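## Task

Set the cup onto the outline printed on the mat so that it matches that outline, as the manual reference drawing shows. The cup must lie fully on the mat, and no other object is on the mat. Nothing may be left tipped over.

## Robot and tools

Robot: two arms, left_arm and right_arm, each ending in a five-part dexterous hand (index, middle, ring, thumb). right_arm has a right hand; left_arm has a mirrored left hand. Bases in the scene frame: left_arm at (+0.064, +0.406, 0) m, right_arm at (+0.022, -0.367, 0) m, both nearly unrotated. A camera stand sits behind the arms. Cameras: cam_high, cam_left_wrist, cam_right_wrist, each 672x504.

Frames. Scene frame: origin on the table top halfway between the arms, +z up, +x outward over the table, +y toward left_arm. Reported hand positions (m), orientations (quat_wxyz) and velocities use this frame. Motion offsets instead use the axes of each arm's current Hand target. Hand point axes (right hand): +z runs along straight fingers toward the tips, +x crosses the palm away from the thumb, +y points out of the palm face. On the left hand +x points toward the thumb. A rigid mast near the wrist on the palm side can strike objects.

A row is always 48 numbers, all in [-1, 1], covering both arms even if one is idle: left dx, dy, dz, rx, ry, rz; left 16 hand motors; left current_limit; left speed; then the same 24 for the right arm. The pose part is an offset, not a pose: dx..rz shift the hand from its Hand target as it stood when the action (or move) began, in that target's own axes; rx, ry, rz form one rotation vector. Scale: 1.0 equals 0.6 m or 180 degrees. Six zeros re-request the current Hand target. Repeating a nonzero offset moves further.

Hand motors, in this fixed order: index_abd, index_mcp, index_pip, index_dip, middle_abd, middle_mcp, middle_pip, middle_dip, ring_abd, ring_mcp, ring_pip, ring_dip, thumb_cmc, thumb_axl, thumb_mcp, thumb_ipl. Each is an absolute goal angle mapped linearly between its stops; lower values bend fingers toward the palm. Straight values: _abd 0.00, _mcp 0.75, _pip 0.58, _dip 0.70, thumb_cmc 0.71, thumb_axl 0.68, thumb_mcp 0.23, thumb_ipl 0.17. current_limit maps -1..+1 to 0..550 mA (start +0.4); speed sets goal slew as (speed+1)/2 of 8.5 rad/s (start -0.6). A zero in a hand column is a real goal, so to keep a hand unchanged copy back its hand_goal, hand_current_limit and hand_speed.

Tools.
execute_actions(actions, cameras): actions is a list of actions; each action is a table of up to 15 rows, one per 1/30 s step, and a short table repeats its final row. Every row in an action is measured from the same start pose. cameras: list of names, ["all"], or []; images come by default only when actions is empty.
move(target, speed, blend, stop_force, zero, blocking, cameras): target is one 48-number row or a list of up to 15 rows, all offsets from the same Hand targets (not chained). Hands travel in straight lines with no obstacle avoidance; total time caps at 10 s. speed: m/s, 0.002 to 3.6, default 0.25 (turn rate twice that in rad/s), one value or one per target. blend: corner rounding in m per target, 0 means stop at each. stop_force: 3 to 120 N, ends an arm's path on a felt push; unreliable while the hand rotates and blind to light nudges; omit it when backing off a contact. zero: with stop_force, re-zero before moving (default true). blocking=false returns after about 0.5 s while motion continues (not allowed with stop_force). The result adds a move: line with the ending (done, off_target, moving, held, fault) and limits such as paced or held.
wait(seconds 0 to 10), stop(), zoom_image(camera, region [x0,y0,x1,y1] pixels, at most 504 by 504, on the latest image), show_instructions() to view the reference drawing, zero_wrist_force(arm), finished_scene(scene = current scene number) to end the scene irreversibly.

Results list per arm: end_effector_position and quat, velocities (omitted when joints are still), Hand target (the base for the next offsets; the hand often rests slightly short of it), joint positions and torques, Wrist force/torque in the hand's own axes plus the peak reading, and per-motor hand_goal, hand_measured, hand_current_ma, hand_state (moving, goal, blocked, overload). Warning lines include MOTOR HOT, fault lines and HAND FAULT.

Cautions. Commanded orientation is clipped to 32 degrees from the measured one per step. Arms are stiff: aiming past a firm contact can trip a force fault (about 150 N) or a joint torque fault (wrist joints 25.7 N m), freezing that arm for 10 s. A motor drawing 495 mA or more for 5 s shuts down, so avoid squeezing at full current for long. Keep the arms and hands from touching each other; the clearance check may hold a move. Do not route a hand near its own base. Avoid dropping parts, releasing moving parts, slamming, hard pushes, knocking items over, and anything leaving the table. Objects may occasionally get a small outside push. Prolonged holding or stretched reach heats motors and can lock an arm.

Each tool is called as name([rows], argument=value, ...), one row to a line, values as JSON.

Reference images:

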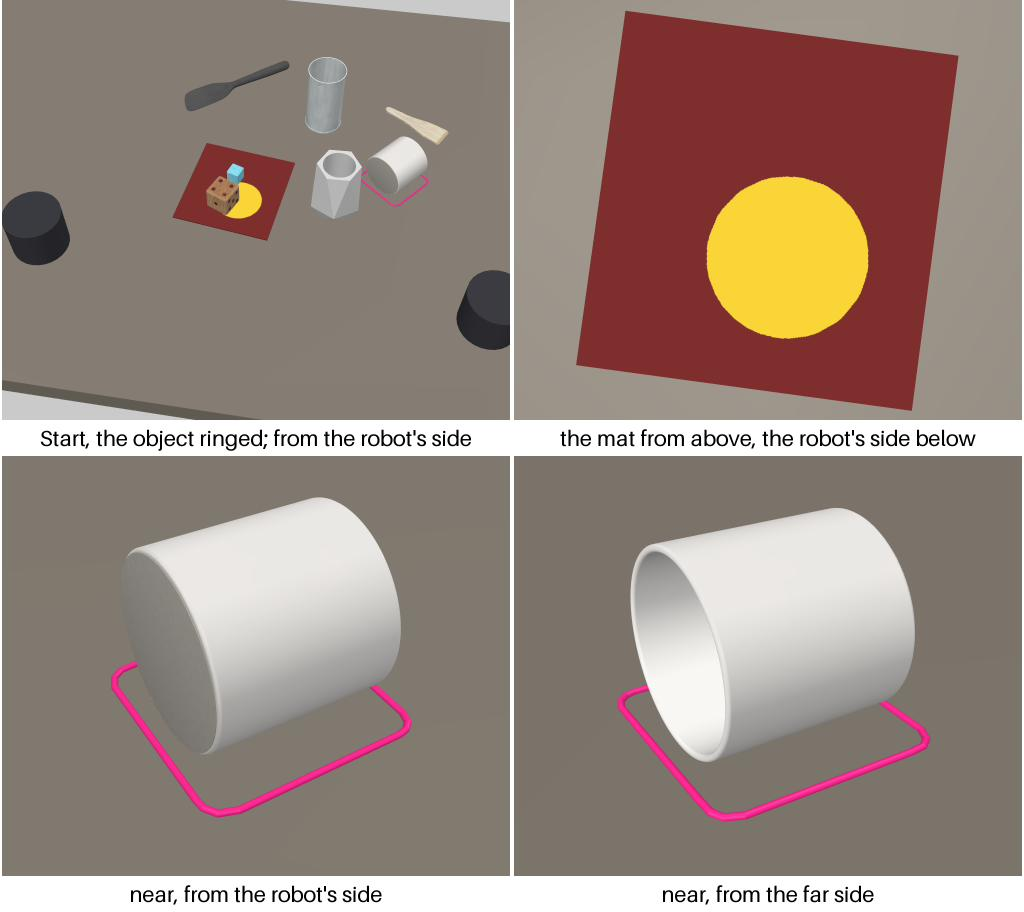

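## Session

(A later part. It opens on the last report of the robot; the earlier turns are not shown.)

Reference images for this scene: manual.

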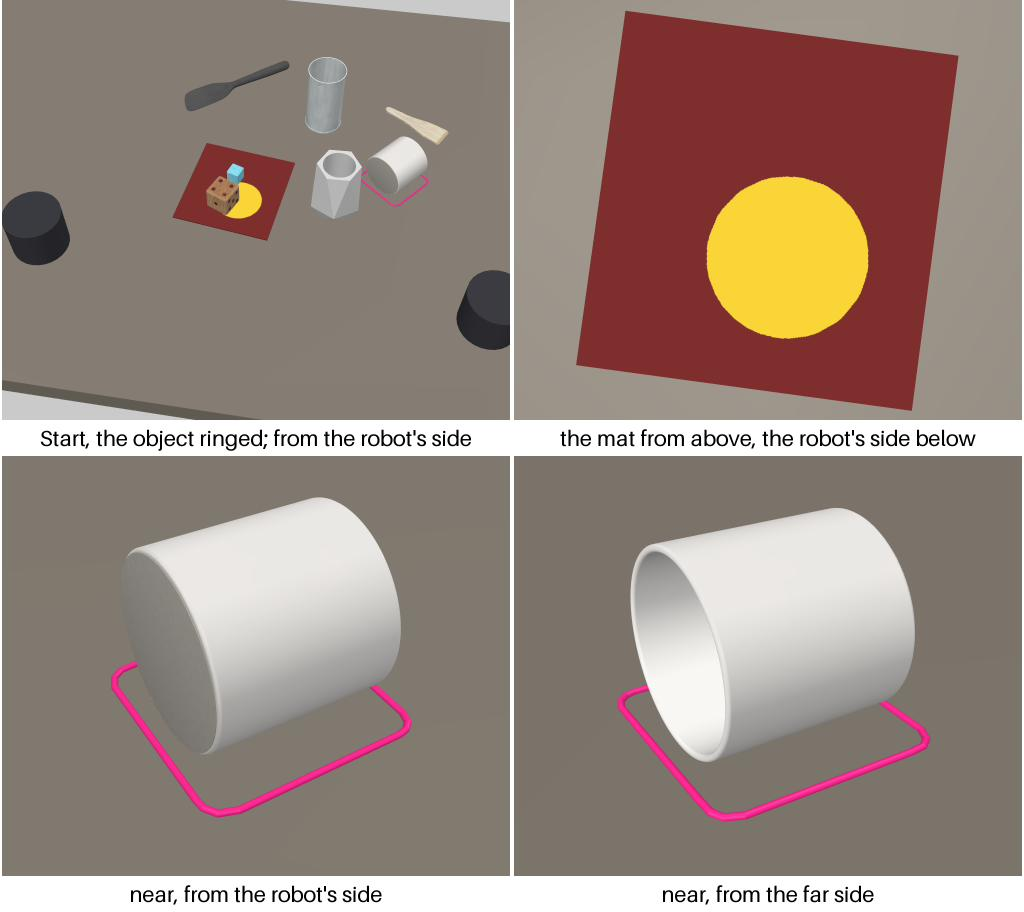

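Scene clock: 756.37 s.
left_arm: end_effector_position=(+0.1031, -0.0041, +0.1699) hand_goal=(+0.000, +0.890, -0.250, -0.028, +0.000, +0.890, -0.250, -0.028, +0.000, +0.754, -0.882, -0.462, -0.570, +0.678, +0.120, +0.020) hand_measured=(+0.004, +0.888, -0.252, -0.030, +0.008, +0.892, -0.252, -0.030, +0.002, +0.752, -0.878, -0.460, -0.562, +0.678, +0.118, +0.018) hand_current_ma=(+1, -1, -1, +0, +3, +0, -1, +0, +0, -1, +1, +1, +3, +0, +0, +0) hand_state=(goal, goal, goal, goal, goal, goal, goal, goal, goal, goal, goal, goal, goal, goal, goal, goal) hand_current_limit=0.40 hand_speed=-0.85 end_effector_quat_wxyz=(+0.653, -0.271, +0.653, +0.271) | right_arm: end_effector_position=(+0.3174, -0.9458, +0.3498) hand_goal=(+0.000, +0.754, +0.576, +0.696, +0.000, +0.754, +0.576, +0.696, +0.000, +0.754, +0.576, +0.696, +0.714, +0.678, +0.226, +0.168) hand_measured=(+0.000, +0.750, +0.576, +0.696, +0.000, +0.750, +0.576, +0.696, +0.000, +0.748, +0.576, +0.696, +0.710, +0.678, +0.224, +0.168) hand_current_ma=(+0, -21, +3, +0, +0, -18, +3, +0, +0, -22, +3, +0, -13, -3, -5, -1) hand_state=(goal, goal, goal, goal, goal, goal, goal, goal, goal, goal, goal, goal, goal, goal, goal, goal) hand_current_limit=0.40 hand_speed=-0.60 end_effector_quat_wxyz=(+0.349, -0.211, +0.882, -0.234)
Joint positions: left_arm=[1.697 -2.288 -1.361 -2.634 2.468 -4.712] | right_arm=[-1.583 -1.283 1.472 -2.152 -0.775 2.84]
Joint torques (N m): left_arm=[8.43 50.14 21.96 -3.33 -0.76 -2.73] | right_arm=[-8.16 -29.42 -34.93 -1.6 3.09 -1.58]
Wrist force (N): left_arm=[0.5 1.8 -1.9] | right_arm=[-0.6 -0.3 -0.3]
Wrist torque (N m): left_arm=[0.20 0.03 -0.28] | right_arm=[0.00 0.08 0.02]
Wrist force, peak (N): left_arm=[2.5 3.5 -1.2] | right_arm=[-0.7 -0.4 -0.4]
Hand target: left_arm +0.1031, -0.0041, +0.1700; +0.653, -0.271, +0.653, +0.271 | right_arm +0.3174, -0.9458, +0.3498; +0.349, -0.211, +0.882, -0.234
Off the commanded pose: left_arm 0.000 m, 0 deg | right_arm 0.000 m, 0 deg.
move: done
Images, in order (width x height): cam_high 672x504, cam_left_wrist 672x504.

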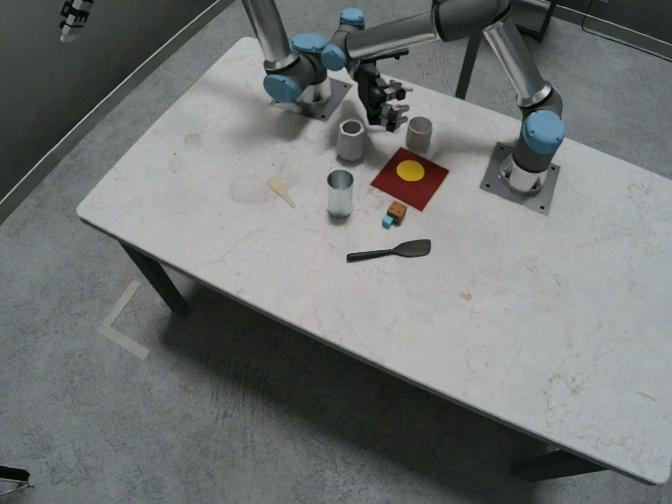

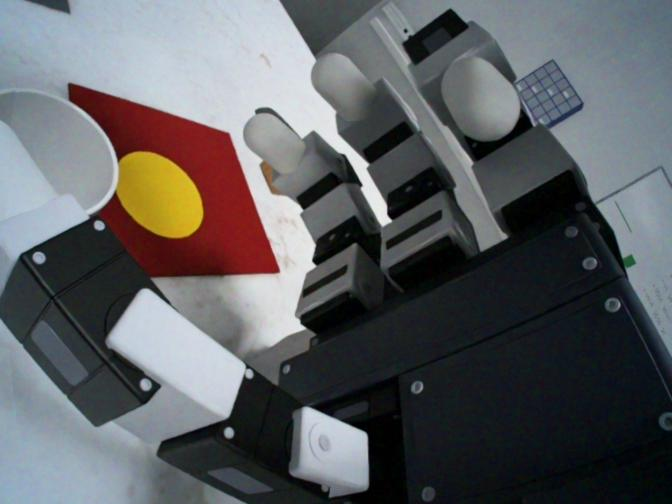

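move([
  [-0.05,-0.0743,-0.0248,0,0.1435,-0.2048,0,0.89,-0.25,-0.029,0,0.89,-0.25,-0.029,0,0.754,-0.882,-0.462,-0.571,0.677,0.12,0.02,0.4,-0.85,0,0,0,0,0,0,0,0.754,0.576,0.696,0,0.754,0.576,0.696,0,0.754,0.576,0.696,0.714,0.678,0.226,0.168,0.4,-0.6],
  [-0.0833,-0.1968,-0.1122,0,0.287,-0.4095,0,0.89,-0.25,-0.029,0,0.89,-0.25,-0.029,0,0.754,-0.882,-0.462,-0.571,0.677,0.12,0.02,0.4,-0.85,0,0,0,0,0,0,0,0.754,0.576,0.696,0,0.754,0.576,0.696,0,0.754,0.576,0.696,0.714,0.678,0.226,0.168,0.4,-0.6],
  [-0.05,0.0818,0.0667,0,0.287,-0.4095,0,0.89,-0.25,-0.029,0,0.89,-0.25,-0.029,0,0.754,-0.882,-0.462,-0.571,0.677,0.12,0.02,0.4,-0.85,0,0,0,0,0,0,0,0.754,0.576,0.696,0,0.754,0.576,0.696,0,0.754,0.576,0.696,0.714,0.678,0.226,0.168,0.4,-0.6],
], speed=0.3, blend=0.03, cameras=["cam_high","cam_left_wrist"])

Scene clock: 782.87 s.
left_arm: end_effector_position=(+0.0967, +0.0588, +0.2000) hand_goal=(+0.000, +0.890, -0.250, -0.028, +0.000, +0.890, -0.250, -0.028, +0.000, +0.754, -0.882, -0.462, -0.570, +0.678, +0.120, +0.020) hand_measured=(+0.002, +0.884, -0.252, -0.030, +0.002, +0.884, -0.252, -0.030, +0.002, +0.750, -0.878, -0.460, -0.568, +0.678, +0.118, +0.018) hand_current_ma=(+0, -2, -1, +0, +0, -2, -1, +0, +0, -1, +1, +1, +0, +0, +0, +0) hand_state=(goal, goal, goal, goal, goal, goal, goal, goal, goal, goal, goal, goal, goal, goal, goal, goal) hand_current_limit=0.40 hand_speed=-0.85 end_effector_quat_wxyz=(-0.354, +0.680, -0.570, +0.297) | right_arm: end_effector_position=(+0.3174, -0.9458, +0.3498) hand_goal=(+0.000, +0.754, +0.576, +0.696, +0.000, +0.754, +0.576, +0.696, +0.000, +0.754, +0.576, +0.696, +0.714, +0.678, +0.226, +0.168) hand_measured=(+0.000, +0.750, +0.576, +0.696, +0.000, +0.750, +0.576, +0.696, +0.000, +0.748, +0.576, +0.696, +0.710, +0.678, +0.224, +0.168) hand_current_ma=(+0, -21, +3, +0, +0, -18, +3, +0, +0, -22, +3, +0, -13, -3, -5, -1) hand_state=(goal, goal, goal, goal, goal, goal, goal, goal, goal, goal, goal, goal, goal, goal, goal, goal) hand_current_limit=0.40 hand_speed=-0.60 end_effector_quat_wxyz=(+0.349, -0.211, +0.882, -0.234)
Joint positions: left_arm=[1.657 -1.289 -2.259 -1.308 2.523 -4.888] | right_arm=[-1.583 -1.283 1.472 -2.152 -0.775 2.84]
Joint torques (N m): left_arm=[-13.64 16.04 13.67 -0.26 -1.16 -2.7] | right_arm=[-8.49 -29.59 -35.43 -1.76 2.92 -1.2]
Wrist force (N): left_arm=[-0.6 2.3 0.1] | right_arm=[-0.6 -0.3 -0.1]
Wrist torque (N m): left_arm=[0.22 0.12 -0.05] | right_arm=[-0.01 0.08 0.02]
Wrist force, peak (N): left_arm=[-2.0 2.8 0.5] | right_arm=[-0.6 -0.4 -0.2]
Hand target: left_arm +0.0967, +0.0589, +0.2000; -0.354, +0.680, -0.570, +0.297 | right_arm +0.3174, -0.9458, +0.3498; +0.349, -0.211, +0.882, -0.234
Off the commanded pose: left_arm 0.000 m, 0 deg | right_arm 0.000 m, 0 deg.
move: done
Images, in order (width x height): cam_high 672x504, cam_left_wrist 672x504.

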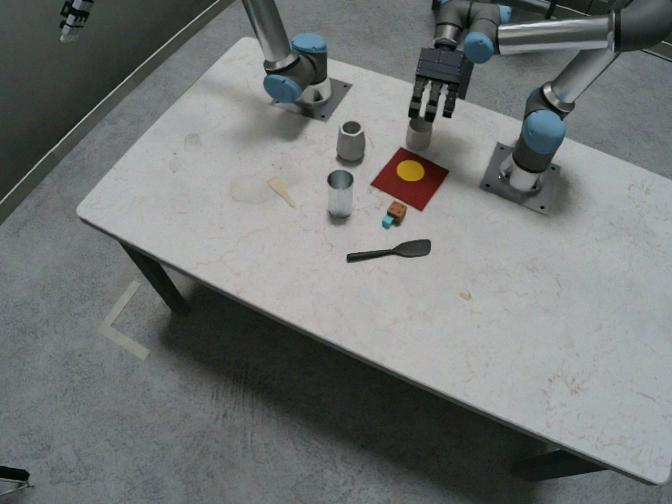

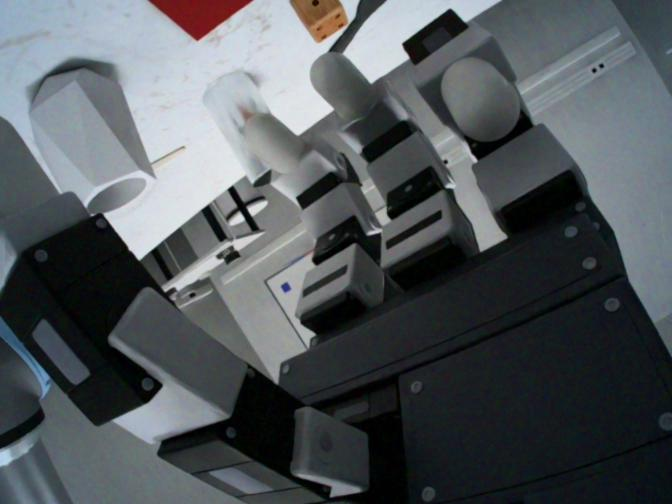

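zoom_image(camera="cam_high", region=[330, 90, 480, 220])

Scaled by 3.360 from the camera's 672x504 image, which has a finer 960x720 frame.

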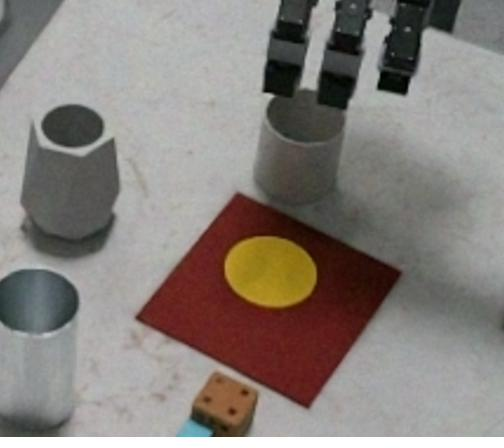

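move(target=[-0.0098,0.1083,0.0777,0,0,0,0,0.89,-0.25,-0.029,0,0.89,-0.25,-0.029,0,0.754,-0.882,-0.462,-0.571,0.677,0.12,0.02,0.4,-0.85,0,0,0,0,0,0,0,0.754,0.576,0.696,0,0.754,0.576,0.696,0,0.754,0.576,0.696,0.714,0.678,0.226,0.168,0.4,-0.6], speed=0.25)

move(target=[0,0.0955,0.067,0,0,0,0,0.89,-0.25,-0.029,0,0.89,-0.25,-0.029,0,0.754,-0.882,-0.462,-0.571,0.677,0.12,0.02,0.4,-0.85,0,0,0,0,0,0,0,0.754,0.576,0.696,0,0.754,0.576,0.696,0,0.754,0.576,0.696,0.714,0.678,0.226,0.168,0.4,-0.6], speed=0.06, stop_force=4, cameras=["cam_high","cam_left_wrist"])

Scene clock: 801.73 s.
left_arm: end_effector_position=(+0.0965, +0.0649, +0.1201) hand_goal=(+0.000, +0.890, -0.250, -0.028, +0.000, +0.890, -0.250, -0.028, +0.000, +0.754, -0.882, -0.462, -0.570, +0.678, +0.120, +0.020) hand_measured=(+0.002, +0.884, -0.252, -0.030, +0.002, +0.884, -0.252, -0.030, +0.002, +0.750, -0.878, -0.460, -0.568, +0.678, +0.118, +0.018) hand_current_ma=(+0, -2, -1, +0, +0, -3, -1, +0, +0, -1, +1, +1, +0, +0, +0, +0) hand_state=(goal, goal, goal, goal, goal, goal, goal, goal, goal, goal, goal, goal, goal, goal, goal, goal) hand_current_limit=0.40 hand_speed=-0.85 end_effector_quat_wxyz=(-0.354, +0.680, -0.570, +0.297) | right_arm: end_effector_position=(+0.3174, -0.9458, +0.3498) hand_goal=(+0.000, +0.754, +0.576, +0.696, +0.000, +0.754, +0.576, +0.696, +0.000, +0.754, +0.576, +0.696, +0.714, +0.678, +0.226, +0.168) hand_measured=(+0.000, +0.750, +0.576, +0.696, +0.000, +0.750, +0.576, +0.696, +0.000, +0.748, +0.576, +0.696, +0.710, +0.678, +0.224, +0.168) hand_current_ma=(+0, -21, +3, +0, +0, -18, +3, +0, +0, -22, +3, +0, -13, -3, -5, -1) hand_state=(goal, goal, goal, goal, goal, goal, goal, goal, goal, goal, goal, goal, goal, goal, goal, goal) hand_current_limit=0.40 hand_speed=-0.60 end_effector_quat_wxyz=(+0.349, -0.211, +0.882, -0.234)
Joint positions: left_arm=[1.658 -1.406 -2.413 -1.035 2.523 -4.887] | right_arm=[-1.583 -1.283 1.472 -2.152 -0.775 2.84]
Joint torques (N m): left_arm=[13.25 0.55 10.4 4.24 -0.96 2.57] | right_arm=[-8.09 -30.09 -35.83 -1.53 3.26 -1.31]
Wrist force (N): left_arm=[-0.5 2.1 0.4] | right_arm=[-0.4 -0.4 0.0]
Wrist torque (N m): left_arm=[0.16 0.11 -0.17] | right_arm=[-0.04 0.06 0.03]
Wrist force, peak (N): left_arm=[-0.5 2.9 1.2] | right_arm=[-0.6 -0.5 -0.1]
Hand target: left_arm +0.0965, +0.0649, +0.1201; -0.354, +0.680, -0.570, +0.297 | right_arm +0.3174, -0.9458, +0.3498; +0.349, -0.211, +0.882, -0.234
Off the commanded pose: left_arm 0.000 m, 0 deg | right_arm 0.000 m, 0 deg.
move: done

Scene clock: 803.97 s.
left_arm: end_effector_position=(+0.0965, +0.0649, +0.0501) hand_goal=(+0.000, +0.890, -0.250, -0.028, +0.000, +0.890, -0.250, -0.028, +0.000, +0.754, -0.882, -0.462, -0.570, +0.678, +0.120, +0.020) hand_measured=(+0.002, +0.884, -0.252, -0.030, +0.002, +0.884, -0.252, -0.030, +0.002, +0.750, -0.878, -0.460, -0.568, +0.678, +0.118, +0.018) hand_current_ma=(+0, -2, -1, +0, +0, -3, -1, +0, +0, -1, +1, +1, +0, +0, +0, +0) hand_state=(goal, goal, goal, goal, goal, goal, goal, goal, goal, goal, goal, goal, goal, goal, goal, goal) hand_current_limit=0.40 hand_speed=-0.85 end_effector_quat_wxyz=(-0.354, +0.680, -0.570, +0.297) | right_arm: end_effector_position=(+0.3174, -0.9458, +0.3498) hand_goal=(+0.000, +0.754, +0.576, +0.696, +0.000, +0.754, +0.576, +0.696, +0.000, +0.754, +0.576, +0.696, +0.714, +0.678, +0.226, +0.168) hand_measured=(+0.000, +0.750, +0.576, +0.696, +0.000, +0.750, +0.576, +0.696, +0.000, +0.748, +0.576, +0.696, +0.710, +0.678, +0.224, +0.168) hand_current_ma=(+0, -21, +3, +0, +0, -18, +3, +0, +0, -22, +3, +0, -13, -3, -5, -1) hand_state=(goal, goal, goal, goal, goal, goal, goal, goal, goal, goal, goal, goal, goal, goal, goal, goal) hand_current_limit=0.40 hand_speed=-0.60 end_effector_quat_wxyz=(+0.349, -0.211, +0.882, -0.234)
Joint positions: left_arm=[1.658 -1.598 -2.506 -0.751 2.523 -4.887] | right_arm=[-1.583 -1.283 1.472 -2.152 -0.775 2.84]
Joint torques (N m): left_arm=[13.41 7.89 6.74 4.07 -0.59 2.28] | right_arm=[-6.59 -28.92 -35.99 -1.71 3.03 -1.16]
Wrist force (N): left_arm=[-0.5 2.2 0.4] | right_arm=[-0.3 -0.2 -0.2]
Wrist torque (N m): left_arm=[0.17 0.12 -0.20] | right_arm=[0.00 0.05 0.04]
Wrist force, peak (N): left_arm=[-0.6 2.6 0.8] | right_arm=[-0.5 -0.5 -0.2]
Hand target: left_arm +0.0965, +0.0649, +0.0501; -0.354, +0.680, -0.570, +0.297 | right_arm +0.3174, -0.9458, +0.3498; +0.349, -0.211, +0.882, -0.234
Off the commanded pose: left_arm 0.000 m, 0 deg | right_arm 0.000 m, 0 deg.
move: done
Images, in order (width x height): cam_high 672x504, cam_left_wrist 672x504.

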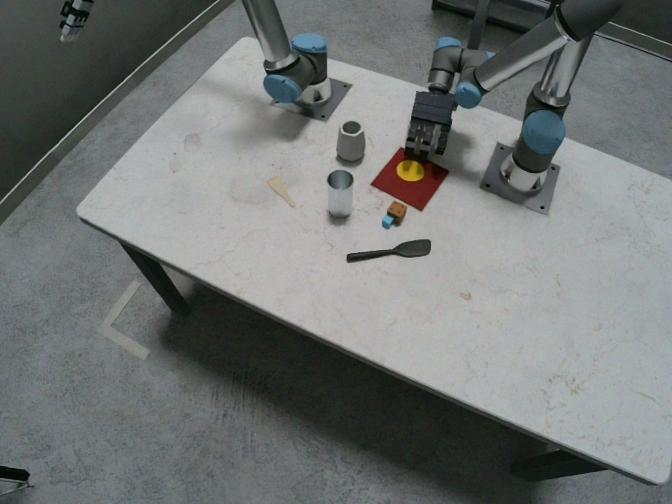

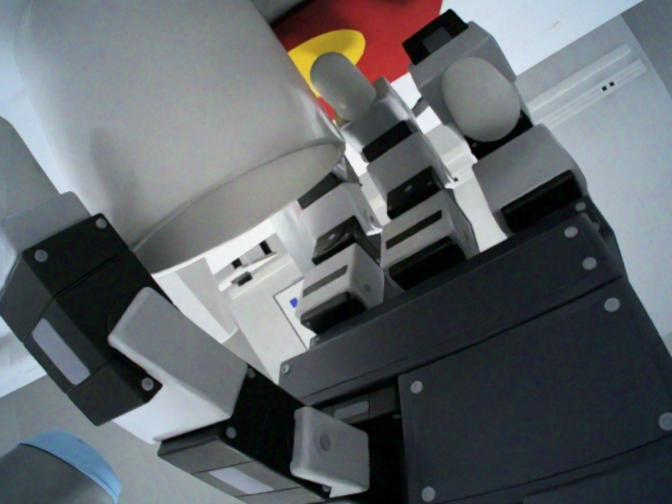

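move(target=[0,0,0,0,0,0,0,0.82,-0.66,-0.101,0,0.82,-0.66,-0.101,0,0.754,-0.882,-0.462,-0.571,0.677,-0.23,-0.26,0.5,-0.8,0,0,0,0,0,0,0,0.754,0.576,0.696,0,0.754,0.576,0.696,0,0.754,0.576,0.696,0.714,0.678,0.226,0.168,0.4,-0.6], cameras=["cam_left_wrist"])

Scene clock: 808.37 s.
left_arm: end_effector_position=(+0.0965, +0.0649, +0.0501) hand_goal=(+0.000, +0.820, -0.660, -0.100, +0.000, +0.820, -0.660, -0.100, +0.000, +0.754, -0.882, -0.462, -0.570, +0.678, -0.230, -0.260) hand_measured=(+0.002, +0.888, -0.502, -0.078, +0.000, +0.858, -0.594, -0.090, +0.002, +0.750, -0.878, -0.460, -0.552, +0.684, +0.036, -0.116) hand_current_ma=(+0, +128, +411, +17, +0, +48, +108, +4, +0, -1, +1, +1, +12, +2, +413, +413) hand_state=(goal, blocked, blocked, blocked, goal, blocked, blocked, goal, goal, goal, goal, goal, goal, goal, blocked, blocked) hand_current_limit=0.50 hand_speed=-0.80 end_effector_quat_wxyz=(-0.354, +0.680, -0.570, +0.297) | right_arm: end_effector_position=(+0.3174, -0.9458, +0.3498) hand_goal=(+0.000, +0.754, +0.576, +0.696, +0.000, +0.754, +0.576, +0.696, +0.000, +0.754, +0.576, +0.696, +0.714, +0.678, +0.226, +0.168) hand_measured=(+0.000, +0.750, +0.576, +0.696, +0.000, +0.750, +0.576, +0.696, +0.000, +0.748, +0.576, +0.696, +0.710, +0.678, +0.224, +0.168) hand_current_ma=(+0, -21, +3, +0, +0, -18, +3, +0, +0, -22, +3, +0, -13, -3, -5, -1) hand_state=(goal, goal, goal, goal, goal, goal, goal, goal, goal, goal, goal, goal, goal, goal, goal, goal) hand_current_limit=0.40 hand_speed=-0.60 end_effector_quat_wxyz=(+0.349, -0.211, +0.882, -0.234)
Joint positions: left_arm=[1.658 -1.598 -2.506 -0.751 2.523 -4.887] | right_arm=[-1.583 -1.283 1.472 -2.152 -0.775 2.84]
Joint torques (N m): left_arm=[11.13 9.94 8.74 3.98 1.38 2.4] | right_arm=[-6.99 -29.66 -35 -1.65 3.24 -1.31]
Wrist force (N): left_arm=[-0.6 3.8 1.5] | right_arm=[-0.4 -0.4 -0.1]
Wrist torque (N m): left_arm=[0.21 0.13 -0.20] | right_arm=[-0.02 0.06 0.03]
Wrist force, peak (N): left_arm=[-0.7 3.9 1.6] | right_arm=[-0.7 -0.4 -0.1]
Hand target: left_arm +0.0965, +0.0649, +0.0501; -0.354, +0.680, -0.570, +0.297 | right_arm +0.3174, -0.9458, +0.3498; +0.349, -0.211, +0.882, -0.234
Off the commanded pose: left_arm 0.000 m, 0 deg | right_arm 0.000 m, 0 deg.
move: done
Images, in order (width x height): cam_left_wrist 672x504.

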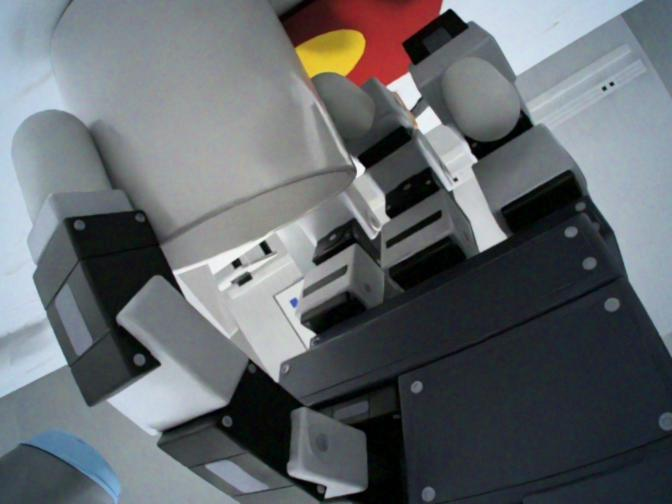

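move([
  [0,-0.0819,-0.0574,0,0,0,0,0.82,-0.66,-0.101,0,0.82,-0.66,-0.101,0,0.754,-0.882,-0.462,-0.571,0.677,-0.23,-0.26,0.5,-0.8,0,0,0,0,0,0,0,0.754,0.576,0.696,0,0.754,0.576,0.696,0,0.754,0.576,0.696,0.714,0.678,0.226,0.168,0.4,-0.6],
  [-0.01,-0.2005,0.1122,0,0,0,0,0.82,-0.66,-0.101,0,0.82,-0.66,-0.101,0,0.754,-0.882,-0.462,-0.571,0.677,-0.23,-0.26,0.5,-0.8,0,0,0,0,0,0,0,0.754,0.576,0.696,0,0.754,0.576,0.696,0,0.754,0.576,0.696,0.714,0.678,0.226,0.168,0.4,-0.6],
], speed=[0.1,0.2], blend=0.02, cameras=["cam_high","cam_left_wrist"])

zoom_image(camera="cam_high", region=[350, 90, 480, 220])

Scene clock: 828.10 s.
left_arm: end_effector_position=(+0.2178, +0.0924, +0.1100) hand_goal=(+0.000, +0.820, -0.660, -0.100, +0.000, +0.820, -0.660, -0.100, +0.000, +0.754, -0.882, -0.462, -0.570, +0.678, -0.230, -0.260) hand_measured=(+0.002, +0.890, -0.506, -0.078, +0.000, +0.858, -0.598, -0.090, +0.002, +0.750, -0.878, -0.460, -0.552, +0.684, +0.036, -0.116) hand_current_ma=(+0, +130, +413, +18, +0, +48, +100, +4, +0, -1, +1, +1, +12, +2, +412, +413) hand_state=(goal, blocked, blocked, blocked, goal, blocked, blocked, goal, goal, goal, goal, goal, goal, goal, blocked, blocked) hand_current_limit=0.50 hand_speed=-0.80 end_effector_quat_wxyz=(-0.354, +0.680, -0.570, +0.297) | right_arm: end_effector_position=(+0.3174, -0.9458, +0.3498) hand_goal=(+0.000, +0.754, +0.576, +0.696, +0.000, +0.754, +0.576, +0.696, +0.000, +0.754, +0.576, +0.696, +0.714, +0.678, +0.226, +0.168) hand_measured=(+0.000, +0.750, +0.576, +0.696, +0.000, +0.750, +0.576, +0.696, +0.000, +0.748, +0.576, +0.696, +0.710, +0.678, +0.224, +0.168) hand_current_ma=(+0, -21, +3, +0, +0, -18, +3, +0, +0, -22, +3, +0, -13, -3, -5, -1) hand_state=(goal, goal, goal, goal, goal, goal, goal, goal, goal, goal, goal, goal, goal, goal, goal, goal) hand_current_limit=0.40 hand_speed=-0.60 end_effector_quat_wxyz=(+0.349, -0.211, +0.882, -0.234)
Joint positions: left_arm=[2.061 -1.473 -2.592 -0.246 2.469 -4.216] | right_arm=[-1.583 -1.283 1.472 -2.152 -0.775 2.84]
Joint torques (N m): left_arm=[13.92 3.08 7.71 4.63 -0.98 2.42] | right_arm=[-7.56 -30.13 -35.89 -1.64 3.08 -1.06]
Wrist force (N): left_arm=[-0.9 4.3 1.2] | right_arm=[-0.6 -0.2 -0.1]
Wrist torque (N m): left_arm=[0.34 0.16 -0.21] | right_arm=[0.00 0.08 0.03]
Wrist force, peak (N): left_arm=[-0.5 4.6 1.8] | right_arm=[-0.7 -0.3 -0.1]
Hand target: left_arm +0.2178, +0.0924, +0.1099; -0.354, +0.680, -0.570, +0.297 | right_arm +0.3174, -0.9458, +0.3498; +0.349, -0.211, +0.882, -0.234
Off the commanded pose: left_arm 0.000 m, 0 deg | right_arm 0.000 m, 0 deg.
move: done
Images, in order (width x height): cam_high 672x504, cam_left_wrist 672x504.

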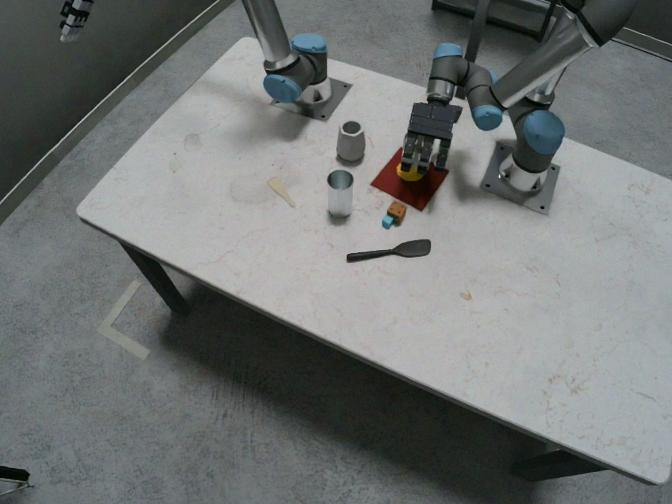

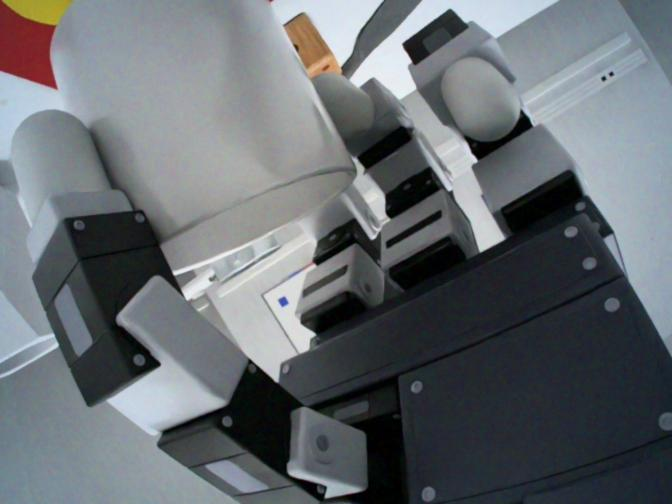

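Scaled by 3.877 from the camera's 672x504 image, which has a finer 960x720 frame.

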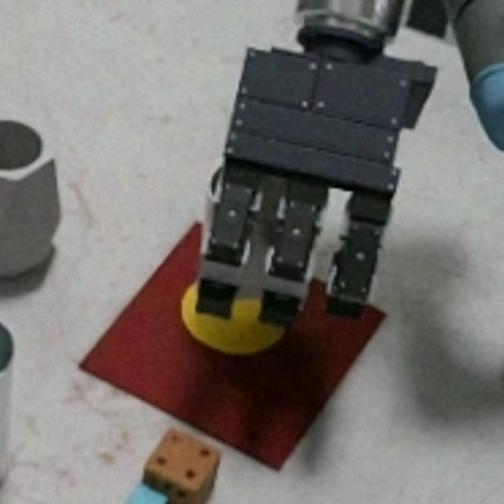

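zoom_image(camera="cam_high", region=[390, 120, 440, 190])

Scaled by 7.200 from the camera's 672x504 image, which has a finer 960x720 frame.

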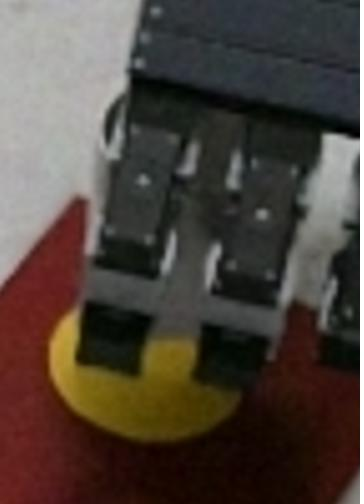

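move(target=[0.0062,0.0607,0.0442,0,0,0,0,0.82,-0.66,-0.101,0,0.82,-0.66,-0.101,0,0.754,-0.882,-0.462,-0.571,0.677,-0.23,-0.26,0.5,-0.8,0,0,0,0,0,0,0,0.754,0.576,0.696,0,0.754,0.576,0.696,0,0.754,0.576,0.696,0.714,0.678,0.226,0.168,0.4,-0.6], speed=0.12)

move(target=[0,0.0273,0.0191,0,0,0,0,0.82,-0.66,-0.101,0,0.82,-0.66,-0.101,0,0.754,-0.882,-0.462,-0.571,0.677,-0.23,-0.26,0.5,-0.8,0,0,0,0,0,0,0,0.754,0.576,0.696,0,0.754,0.576,0.696,0,0.754,0.576,0.696,0.714,0.678,0.226,0.168,0.4,-0.6], speed=0.02, stop_force=4, cameras=["cam_high","cam_left_wrist"])

zoom_image(camera="cam_high", region=[385, 125, 445, 195])

Scene clock: 853.00 s.
left_arm: end_effector_position=(+0.2192, +0.0889, +0.0649) hand_goal=(+0.000, +0.820, -0.660, -0.100, +0.000, +0.820, -0.660, -0.100, +0.000, +0.754, -0.882, -0.462, -0.570, +0.678, -0.230, -0.260) hand_measured=(+0.002, +0.890, -0.506, -0.078, +0.000, +0.858, -0.598, -0.090, +0.002, +0.750, -0.878, -0.460, -0.552, +0.684, +0.036, -0.116) hand_current_ma=(+0, +131, +413, +18, +0, +48, +100, +4, +0, -1, +1, +1, +12, +2, +413, +412) hand_state=(goal, blocked, blocked, blocked, goal, blocked, blocked, goal, goal, goal, goal, goal, goal, goal, blocked, blocked) hand_current_limit=0.50 hand_speed=-0.80 end_effector_quat_wxyz=(-0.354, +0.680, -0.570, +0.297) | right_arm: end_effector_position=(+0.3174, -0.9458, +0.3498) hand_goal=(+0.000, +0.754, +0.576, +0.696, +0.000, +0.754, +0.576, +0.696, +0.000, +0.754, +0.576, +0.696, +0.714, +0.678, +0.226, +0.168) hand_measured=(+0.000, +0.750, +0.576, +0.696, +0.000, +0.750, +0.576, +0.696, +0.000, +0.748, +0.576, +0.696, +0.710, +0.678, +0.224, +0.168) hand_current_ma=(+0, -21, +3, +0, +0, -18, +3, +0, +0, -22, +3, +0, -13, -3, -5, -1) hand_state=(goal, goal, goal, goal, goal, goal, goal, goal, goal, goal, goal, goal, goal, goal, goal, goal) hand_current_limit=0.40 hand_speed=-0.60 end_effector_quat_wxyz=(+0.349, -0.211, +0.882, -0.234)
Joint positions: left_arm=[2.06 -1.663 -2.63 -0.02 2.469 -4.218] | right_arm=[-1.583 -1.283 1.472 -2.152 -0.775 2.84]
Joint torques (N m): left_arm=[13.15 7 4.51 4.63 -0.84 2.56] | right_arm=[-7.58 -30.82 -34.54 -1.72 3.15 -1.22]
Wrist force (N): left_arm=[-0.9 4.1 1.3] | right_arm=[-0.3 -0.3 -0.1]
Wrist torque (N m): left_arm=[0.30 0.14 -0.18] | right_arm=[-0.01 0.05 0.05]
Wrist force, peak (N): left_arm=[-1.1 4.5 1.5] | right_arm=[-0.6 -0.4 -0.2]
Hand target: left_arm +0.2192, +0.0889, +0.0649; -0.354, +0.680, -0.570, +0.297 | right_arm +0.3174, -0.9458, +0.3498; +0.349, -0.211, +0.882, -0.234
Off the commanded pose: left_arm 0.000 m, 0 deg | right_arm 0.000 m, 0 deg.
move: done

Scene clock: 854.77 s.
left_arm: end_effector_position=(+0.2192, +0.0889, +0.0516) hand_goal=(+0.000, +0.820, -0.660, -0.100, +0.000, +0.820, -0.660, -0.100, +0.000, +0.754, -0.882, -0.462, -0.570, +0.678, -0.230, -0.260) hand_measured=(+0.002, +0.894, -0.520, -0.078, +0.000, +0.858, -0.600, -0.090, +0.002, +0.750, -0.878, -0.460, -0.554, +0.684, +0.040, -0.120) hand_current_ma=(+0, +148, +383, +18, +0, +48, +94, +4, +0, -1, +1, +1, +10, +2, +413, +413) hand_state=(goal, blocked, blocked, blocked, goal, blocked, blocked, goal, goal, goal, goal, goal, goal, goal, blocked, blocked) hand_current_limit=0.50 hand_speed=-0.80 end_effector_quat_wxyz=(-0.354, +0.680, -0.570, +0.296) | right_arm: end_effector_position=(+0.3174, -0.9458, +0.3498) hand_goal=(+0.000, +0.754, +0.576, +0.696, +0.000, +0.754, +0.576, +0.696, +0.000, +0.754, +0.576, +0.696, +0.714, +0.678, +0.226, +0.168) hand_measured=(+0.000, +0.750, +0.576, +0.696, +0.000, +0.750, +0.576, +0.696, +0.000, +0.748, +0.576, +0.696, +0.710, +0.678, +0.224, +0.168) hand_current_ma=(+0, -21, +3, +0, +0, -18, +3, +0, +0, -22, +3, +0, -13, -3, -5, -1) hand_state=(goal, goal, goal, goal, goal, goal, goal, goal, goal, goal, goal, goal, goal, goal, goal, goal) hand_current_limit=0.40 hand_speed=-0.60 end_effector_quat_wxyz=(+0.349, -0.211, +0.882, -0.234)
Joint positions: left_arm=[2.06 -1.723 -2.639 0.049 2.469 -4.218] | right_arm=[-1.583 -1.283 1.472 -2.152 -0.775 2.84]
Joint torques (N m): left_arm=[0.7 22.33 16.01 0.58 2.58 -0.52] | right_arm=[-7.67 -29.75 -35.7 -1.59 3.16 -1.17]
Wrist force (N): left_arm=[-0.8 4.1 1.3] | right_arm=[-0.5 -0.4 -0.2]
Wrist torque (N m): left_arm=[0.28 0.14 -0.14] | right_arm=[-0.02 0.07 0.02]
Wrist force, peak (N): left_arm=[-1.2 4.3 1.6] | right_arm=[-0.5 -0.5 -0.2]
Hand target: left_arm +0.2192, +0.0889, +0.0516; -0.354, +0.680, -0.570, +0.296 (not the last commanded pose) | right_arm +0.3174, -0.9458, +0.3498; +0.349, -0.211, +0.882, -0.234
Off the commanded pose: left_arm 0.007 m, 0 deg | right_arm 0.000 m, 0 deg.
move: contact (left_arm)
Images, in order (width x height): cam_high 672x504, cam_left_wrist 672x504.

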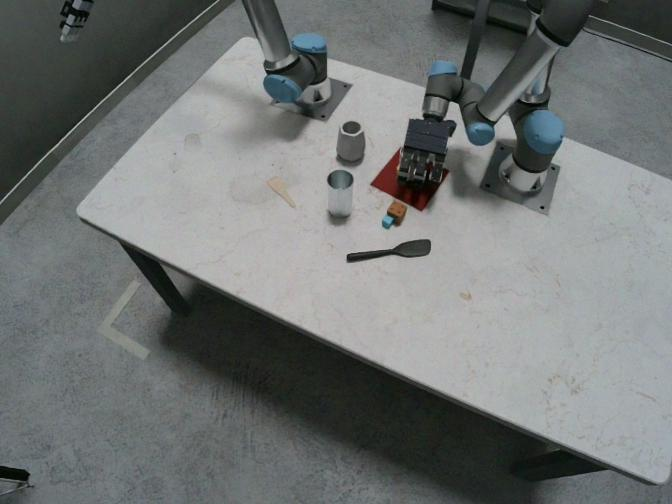

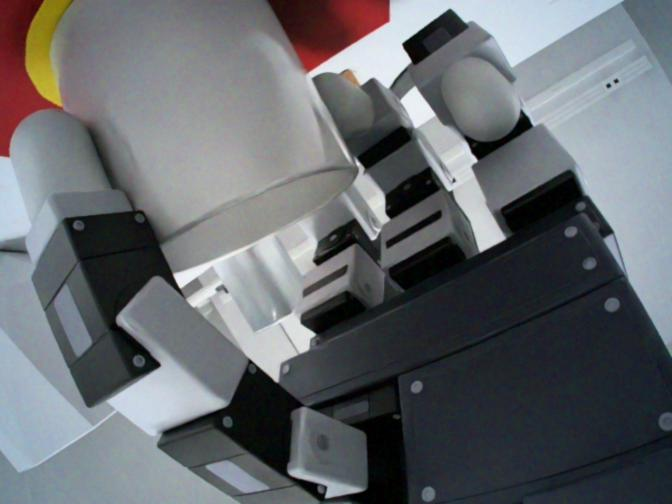

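Scaled by 7.200 from the camera's 672x504 image, which has a finer 960x720 frame.

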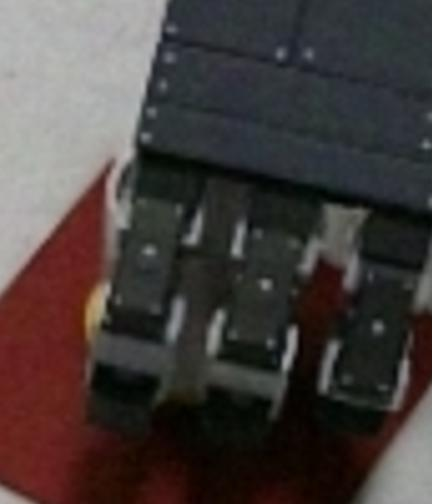

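move([
  [0,-0.0109,-0.0077,0,0,0,0,0.82,-0.66,-0.101,0,0.82,-0.66,-0.101,0,0.754,-0.882,-0.462,-0.571,0.677,-0.23,-0.26,0.5,-0.8,0,0,0,0,0,0,0,0.754,0.576,0.696,0,0.754,0.576,0.696,0,0.754,0.576,0.696,0.714,0.678,0.226,0.168,0.4,-0.6],
  [0.0115,-0.0128,-0.0052,0,0,0,0,0.82,-0.66,-0.101,0,0.82,-0.66,-0.101,0,0.754,-0.882,-0.462,-0.571,0.677,-0.23,-0.26,0.5,-0.8,0,0,0,0,0,0,0,0.754,0.576,0.696,0,0.754,0.576,0.696,0,0.754,0.576,0.696,0.714,0.678,0.226,0.168,0.4,-0.6],
], speed=0.05, blend=0.003)

move(target=[0,0.0273,0.0191,0,0,0,0,0.82,-0.66,-0.101,0,0.82,-0.66,-0.101,0,0.754,-0.882,-0.462,-0.571,0.677,-0.23,-0.26,0.5,-0.8,0,0,0,0,0,0,0,0.754,0.576,0.696,0,0.754,0.576,0.696,0,0.754,0.576,0.696,0.714,0.678,0.226,0.168,0.4,-0.6], speed=0.02, stop_force=4, cameras=["cam_high","cam_left_wrist"])

zoom_image(camera="cam_high", region=[385, 125, 445, 195])

Scene clock: 867.50 s.
left_arm: end_effector_position=(+0.2222, +0.0825, +0.0596) hand_goal=(+0.000, +0.820, -0.660, -0.100, +0.000, +0.820, -0.660, -0.100, +0.000, +0.754, -0.882, -0.462, -0.570, +0.678, -0.230, -0.260) hand_measured=(+0.002, +0.894, -0.520, -0.078, +0.000, +0.858, -0.600, -0.090, +0.002, +0.750, -0.878, -0.460, -0.554, +0.684, +0.040, -0.120) hand_current_ma=(+0, +148, +383, +19, +0, +48, +93, +4, +0, -1, +1, +1, +10, +2, +413, +413) hand_state=(goal, blocked, blocked, blocked, goal, blocked, blocked, goal, goal, goal, goal, goal, goal, goal, blocked, blocked) hand_current_limit=0.50 hand_speed=-0.80 end_effector_quat_wxyz=(-0.354, +0.680, -0.570, +0.296) | right_arm: end_effector_position=(+0.3174, -0.9458, +0.3498) hand_goal=(+0.000, +0.754, +0.576, +0.696, +0.000, +0.754, +0.576, +0.696, +0.000, +0.754, +0.576, +0.696, +0.714, +0.678, +0.226, +0.168) hand_measured=(+0.000, +0.750, +0.576, +0.696, +0.000, +0.750, +0.576, +0.696, +0.000, +0.748, +0.576, +0.696, +0.710, +0.678, +0.224, +0.168) hand_current_ma=(+0, -21, +3, +0, +0, -18, +3, +0, +0, -22, +3, +0, -13, -3, -5, -1) hand_state=(goal, goal, goal, goal, goal, goal, goal, goal, goal, goal, goal, goal, goal, goal, goal, goal) hand_current_limit=0.40 hand_speed=-0.60 end_effector_quat_wxyz=(+0.349, -0.211, +0.882, -0.234)
Joint positions: left_arm=[2.059 -1.699 -2.616 0 2.469 -4.219] | right_arm=[-1.583 -1.283 1.472 -2.152 -0.775 2.84]
Joint torques (N m): left_arm=[-13.25 8.19 16.71 0.49 3.81 -2.82] | right_arm=[-8.42 -29.64 -35.48 -1.85 3.35 -1.11]
Wrist force (N): left_arm=[-1.0 4.2 1.3] | right_arm=[-0.2 -0.3 -0.3]
Wrist torque (N m): left_arm=[0.31 0.16 -0.08] | right_arm=[0.01 0.04 0.06]
Wrist force, peak (N): left_arm=[-0.9 4.3 1.3] | right_arm=[-0.6 -0.3 -0.3]
Hand target: left_arm +0.2222, +0.0824, +0.0596; -0.354, +0.680, -0.570, +0.296 | right_arm +0.3174, -0.9458, +0.3498; +0.349, -0.211, +0.882, -0.234
Off the commanded pose: left_arm 0.000 m, 0 deg | right_arm 0.000 m, 0 deg.
move: done

Scene clock: 869.03 s.
left_arm: end_effector_position=(+0.2222, +0.0824, +0.0509) hand_goal=(+0.000, +0.820, -0.660, -0.100, +0.000, +0.820, -0.660, -0.100, +0.000, +0.754, -0.882, -0.462, -0.570, +0.678, -0.230, -0.260) hand_measured=(+0.002, +0.896, -0.524, -0.078, +0.000, +0.858, -0.602, -0.090, +0.002, +0.750, -0.878, -0.460, -0.554, +0.684, +0.042, -0.124) hand_current_ma=(+0, +153, +359, +19, +0, +48, +90, +5, +0, -1, +1, +1, +11, +2, +413, +412) hand_state=(goal, blocked, blocked, blocked, goal, blocked, blocked, goal, goal, goal, goal, goal, goal, goal, blocked, blocked) hand_current_limit=0.50 hand_speed=-0.80 end_effector_quat_wxyz=(-0.354, +0.680, -0.570, +0.296) | right_arm: end_effector_position=(+0.3174, -0.9458, +0.3498) hand_goal=(+0.000, +0.754, +0.576, +0.696, +0.000, +0.754, +0.576, +0.696, +0.000, +0.754, +0.576, +0.696, +0.714, +0.678, +0.226, +0.168) hand_measured=(+0.000, +0.750, +0.576, +0.696, +0.000, +0.750, +0.576, +0.696, +0.000, +0.748, +0.576, +0.696, +0.710, +0.678, +0.224, +0.168) hand_current_ma=(+0, -21, +3, +0, +0, -18, +3, +0, +0, -22, +3, +0, -13, -3, -5, -1) hand_state=(goal, goal, goal, goal, goal, goal, goal, goal, goal, goal, goal, goal, goal, goal, goal, goal) hand_current_limit=0.40 hand_speed=-0.60 end_effector_quat_wxyz=(+0.349, -0.211, +0.882, -0.234)
Joint positions: left_arm=[2.059 -1.737 -2.622 0.044 2.469 -4.22] | right_arm=[-1.583 -1.283 1.472 -2.152 -0.775 2.84]
Joint torques (N m): left_arm=[-4.01 23.7 15.64 0.35 -0.97 1.8] | right_arm=[-6.91 -29.91 -34.89 -1.76 3.19 -1.23]
Wrist force (N): left_arm=[-1.1 4.0 1.0] | right_arm=[-0.3 -0.4 -0.2]
Wrist torque (N m): left_arm=[0.31 0.18 -0.10] | right_arm=[-0.02 0.05 0.04]
Wrist force, peak (N): left_arm=[-0.9 4.2 1.3] | right_arm=[-0.6 -0.5 -0.2]
Hand target: left_arm +0.2222, +0.0825, +0.0509; -0.354, +0.680, -0.570, +0.296 (not the last commanded pose) | right_arm +0.3174, -0.9458, +0.3498; +0.349, -0.211, +0.882, -0.234
Off the commanded pose: left_arm 0.011 m, 0 deg | right_arm 0.000 m, 0 deg.
move: contact (left_arm)
Images, in order (width x height): cam_high 672x504, cam_left_wrist 672x504.

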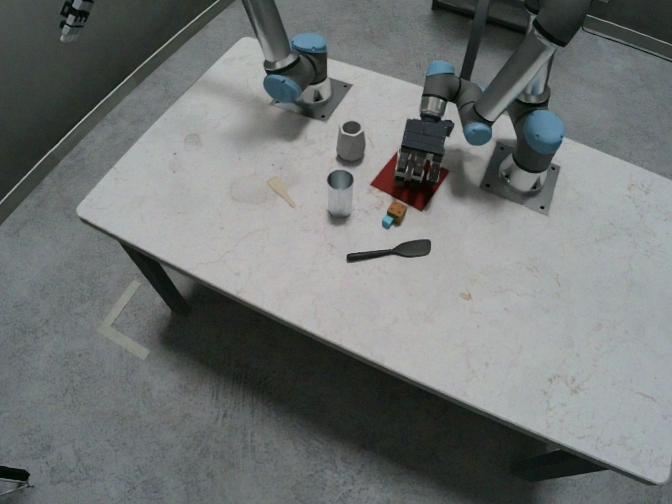

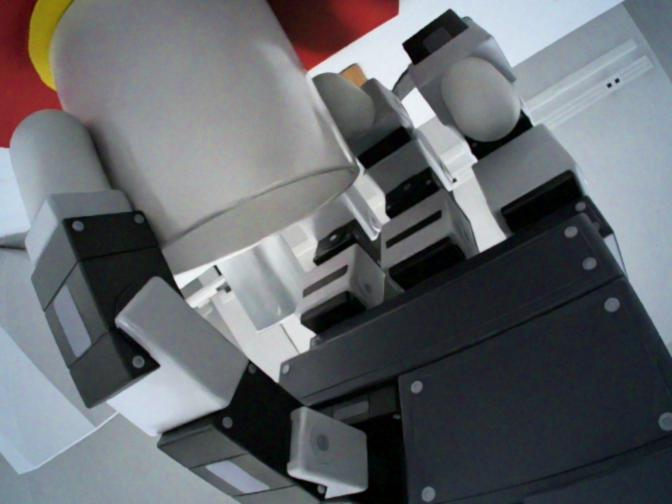

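Scaled by 7.200 from the camera's 672x504 image, which has a finer 960x720 frame.

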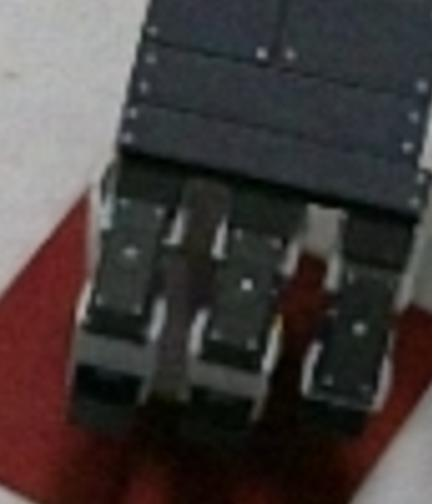

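move([
  [0,-0.0082,-0.0057,0,0,0,0,0.82,-0.66,-0.101,0,0.82,-0.66,-0.101,0,0.754,-0.882,-0.462,-0.571,0.677,-0.23,-0.26,0.5,-0.8,0,0,0,0,0,0,0,0.754,0.576,0.696,0,0.754,0.576,0.696,0,0.754,0.576,0.696,0.714,0.678,0.226,0.168,0.4,-0.6],
  [0.0003,-0.0036,-0.0122,0,0,0,0,0.82,-0.66,-0.101,0,0.82,-0.66,-0.101,0,0.754,-0.882,-0.462,-0.571,0.677,-0.23,-0.26,0.5,-0.8,0,0,0,0,0,0,0,0.754,0.576,0.696,0,0.754,0.576,0.696,0,0.754,0.576,0.696,0.714,0.678,0.226,0.168,0.4,-0.6],
], speed=0.05, blend=0.003)

move(target=[0,0.0273,0.0191,0,0,0,0,0.82,-0.66,-0.101,0,0.82,-0.66,-0.101,0,0.754,-0.882,-0.462,-0.571,0.677,-0.23,-0.26,0.5,-0.8,0,0,0,0,0,0,0,0.754,0.576,0.696,0,0.754,0.576,0.696,0,0.754,0.576,0.696,0.714,0.678,0.226,0.168,0.4,-0.6], speed=0.02, stop_force=4, cameras=["cam_high","cam_left_wrist"])

zoom_image(camera="cam_high", region=[385, 125, 445, 195])

Scene clock: 887.10 s.
left_arm: end_effector_position=(+0.2176, +0.0815, +0.0568) hand_goal=(+0.000, +0.820, -0.660, -0.100, +0.000, +0.820, -0.660, -0.100, +0.000, +0.754, -0.882, -0.462, -0.570, +0.678, -0.230, -0.260) hand_measured=(+0.002, +0.896, -0.524, -0.078, +0.000, +0.858, -0.602, -0.090, +0.002, +0.750, -0.878, -0.460, -0.554, +0.684, +0.044, -0.124) hand_current_ma=(+0, +153, +359, +19, +0, +48, +88, +5, +0, -1, +1, +1, +11, +2, +413, +413) hand_state=(goal, blocked, blocked, blocked, goal, blocked, blocked, goal, goal, goal, goal, goal, goal, goal, blocked, blocked) hand_current_limit=0.50 hand_speed=-0.80 end_effector_quat_wxyz=(-0.354, +0.680, -0.570, +0.296) | right_arm: end_effector_position=(+0.3174, -0.9458, +0.3498) hand_goal=(+0.000, +0.754, +0.576, +0.696, +0.000, +0.754, +0.576, +0.696, +0.000, +0.754, +0.576, +0.696, +0.714, +0.678, +0.226, +0.168) hand_measured=(+0.000, +0.750, +0.576, +0.696, +0.000, +0.750, +0.576, +0.696, +0.000, +0.748, +0.576, +0.696, +0.710, +0.678, +0.224, +0.168) hand_current_ma=(+0, -21, +3, +0, +0, -18, +3, +0, +0, -22, +3, +0, -13, -3, -5, -1) hand_state=(goal, goal, goal, goal, goal, goal, goal, goal, goal, goal, goal, goal, goal, goal, goal, goal) hand_current_limit=0.40 hand_speed=-0.60 end_effector_quat_wxyz=(+0.349, -0.211, +0.882, -0.234)
Joint positions: left_arm=[2.043 -1.704 -2.616 -0.013 2.475 -4.243] | right_arm=[-1.583 -1.283 1.472 -2.152 -0.775 2.84]
Joint torques (N m): left_arm=[-14.23 22.79 17.35 0.58 3.7 -2.7] | right_arm=[-6.88 -30.33 -34.12 -1.94 2.98 -1.17]
Wrist force (N): left_arm=[-0.9 3.9 1.4] | right_arm=[-0.4 -0.5 0.0]
Wrist torque (N m): left_arm=[0.26 0.14 -0.07] | right_arm=[-0.05 0.06 0.03]
Wrist force, peak (N): left_arm=[-1.1 4.4 1.4] | right_arm=[-0.5 -0.4 -0.3]
Hand target: left_arm +0.2175, +0.0814, +0.0568; -0.354, +0.680, -0.570, +0.296 | right_arm +0.3174, -0.9458, +0.3498; +0.349, -0.211, +0.882, -0.234
Off the commanded pose: left_arm 0.000 m, 0 deg | right_arm 0.000 m, 0 deg.
move: done; blend cut to 0.0024 m at target 1

Scene clock: 888.53 s.
left_arm: end_effector_position=(+0.2175, +0.0814, +0.0503) hand_goal=(+0.000, +0.820, -0.660, -0.100, +0.000, +0.820, -0.660, -0.100, +0.000, +0.754, -0.882, -0.462, -0.570, +0.678, -0.230, -0.260) hand_measured=(+0.002, +0.896, -0.528, -0.078, +0.000, +0.858, -0.602, -0.090, +0.002, +0.750, -0.878, -0.460, -0.554, +0.684, +0.046, -0.126) hand_current_ma=(+0, +155, +346, +19, +0, +48, +86, +5, +0, -1, +1, +1, +11, +2, +413, +413) hand_state=(goal, blocked, blocked, blocked, goal, blocked, blocked, goal, goal, goal, goal, goal, goal, goal, blocked, blocked) hand_current_limit=0.50 hand_speed=-0.80 end_effector_quat_wxyz=(-0.354, +0.680, -0.570, +0.296) | right_arm: end_effector_position=(+0.3174, -0.9458, +0.3498) hand_goal=(+0.000, +0.754, +0.576, +0.696, +0.000, +0.754, +0.576, +0.696, +0.000, +0.754, +0.576, +0.696, +0.714, +0.678, +0.226, +0.168) hand_measured=(+0.000, +0.750, +0.576, +0.696, +0.000, +0.750, +0.576, +0.696, +0.000, +0.748, +0.576, +0.696, +0.710, +0.678, +0.224, +0.168) hand_current_ma=(+0, -21, +3, +0, +0, -18, +3, +0, +0, -22, +3, +0, -13, -3, -5, -1) hand_state=(goal, goal, goal, goal, goal, goal, goal, goal, goal, goal, goal, goal, goal, goal, goal, goal) hand_current_limit=0.40 hand_speed=-0.60 end_effector_quat_wxyz=(+0.349, -0.211, +0.882, -0.234)
Joint positions: left_arm=[2.043 -1.732 -2.621 0.019 2.475 -4.243] | right_arm=[-1.583 -1.283 1.472 -2.152 -0.775 2.84]
Joint torques (N m): left_arm=[-6.6 21.97 16.85 0.27 -0.96 0.71] | right_arm=[-6.12 -30.65 -34.91 -1.93 3.3 -1.19]
Wrist force (N): left_arm=[-0.7 3.9 1.0] | right_arm=[-0.5 -0.6 -0.1]
Wrist torque (N m): left_arm=[0.28 0.13 -0.07] | right_arm=[-0.06 0.06 0.02]
Wrist force, peak (N): left_arm=[-0.9 4.3 1.3] | right_arm=[-0.5 -0.6 -0.1]
Hand target: left_arm +0.2175, +0.0815, +0.0503; -0.354, +0.680, -0.570, +0.296 (not the last commanded pose) | right_arm +0.3174, -0.9458, +0.3498; +0.349, -0.211, +0.882, -0.234
Off the commanded pose: left_arm 0.013 m, 0 deg | right_arm 0.000 m, 0 deg.
move: contact (left_arm)
Images, in order (width x height): cam_high 672x504, cam_left_wrist 672x504.

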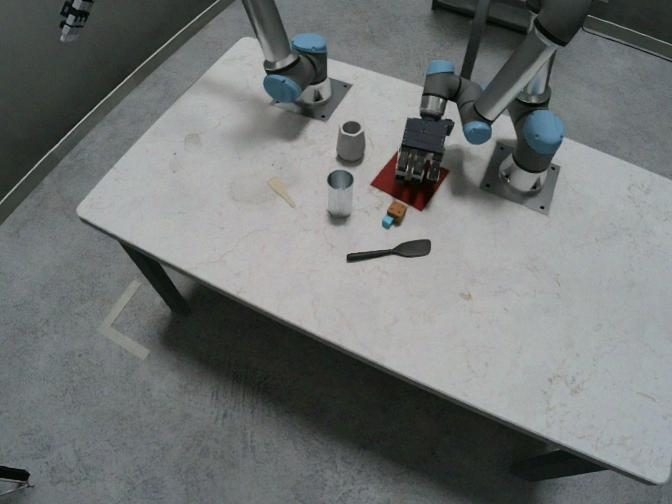

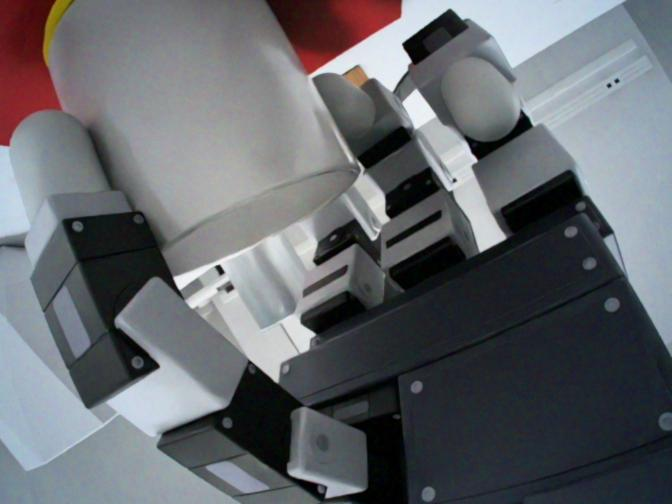

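Scaled by 7.200 from the camera's 672x504 image, which has a finer 960x720 frame.

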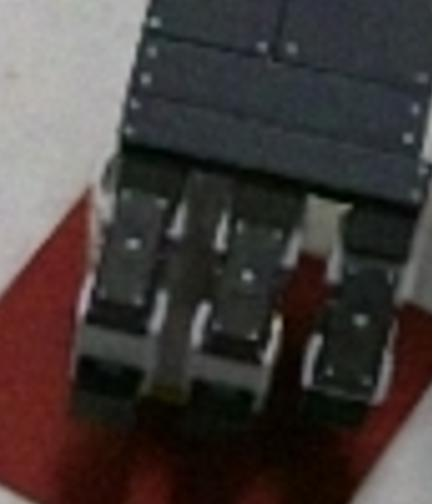

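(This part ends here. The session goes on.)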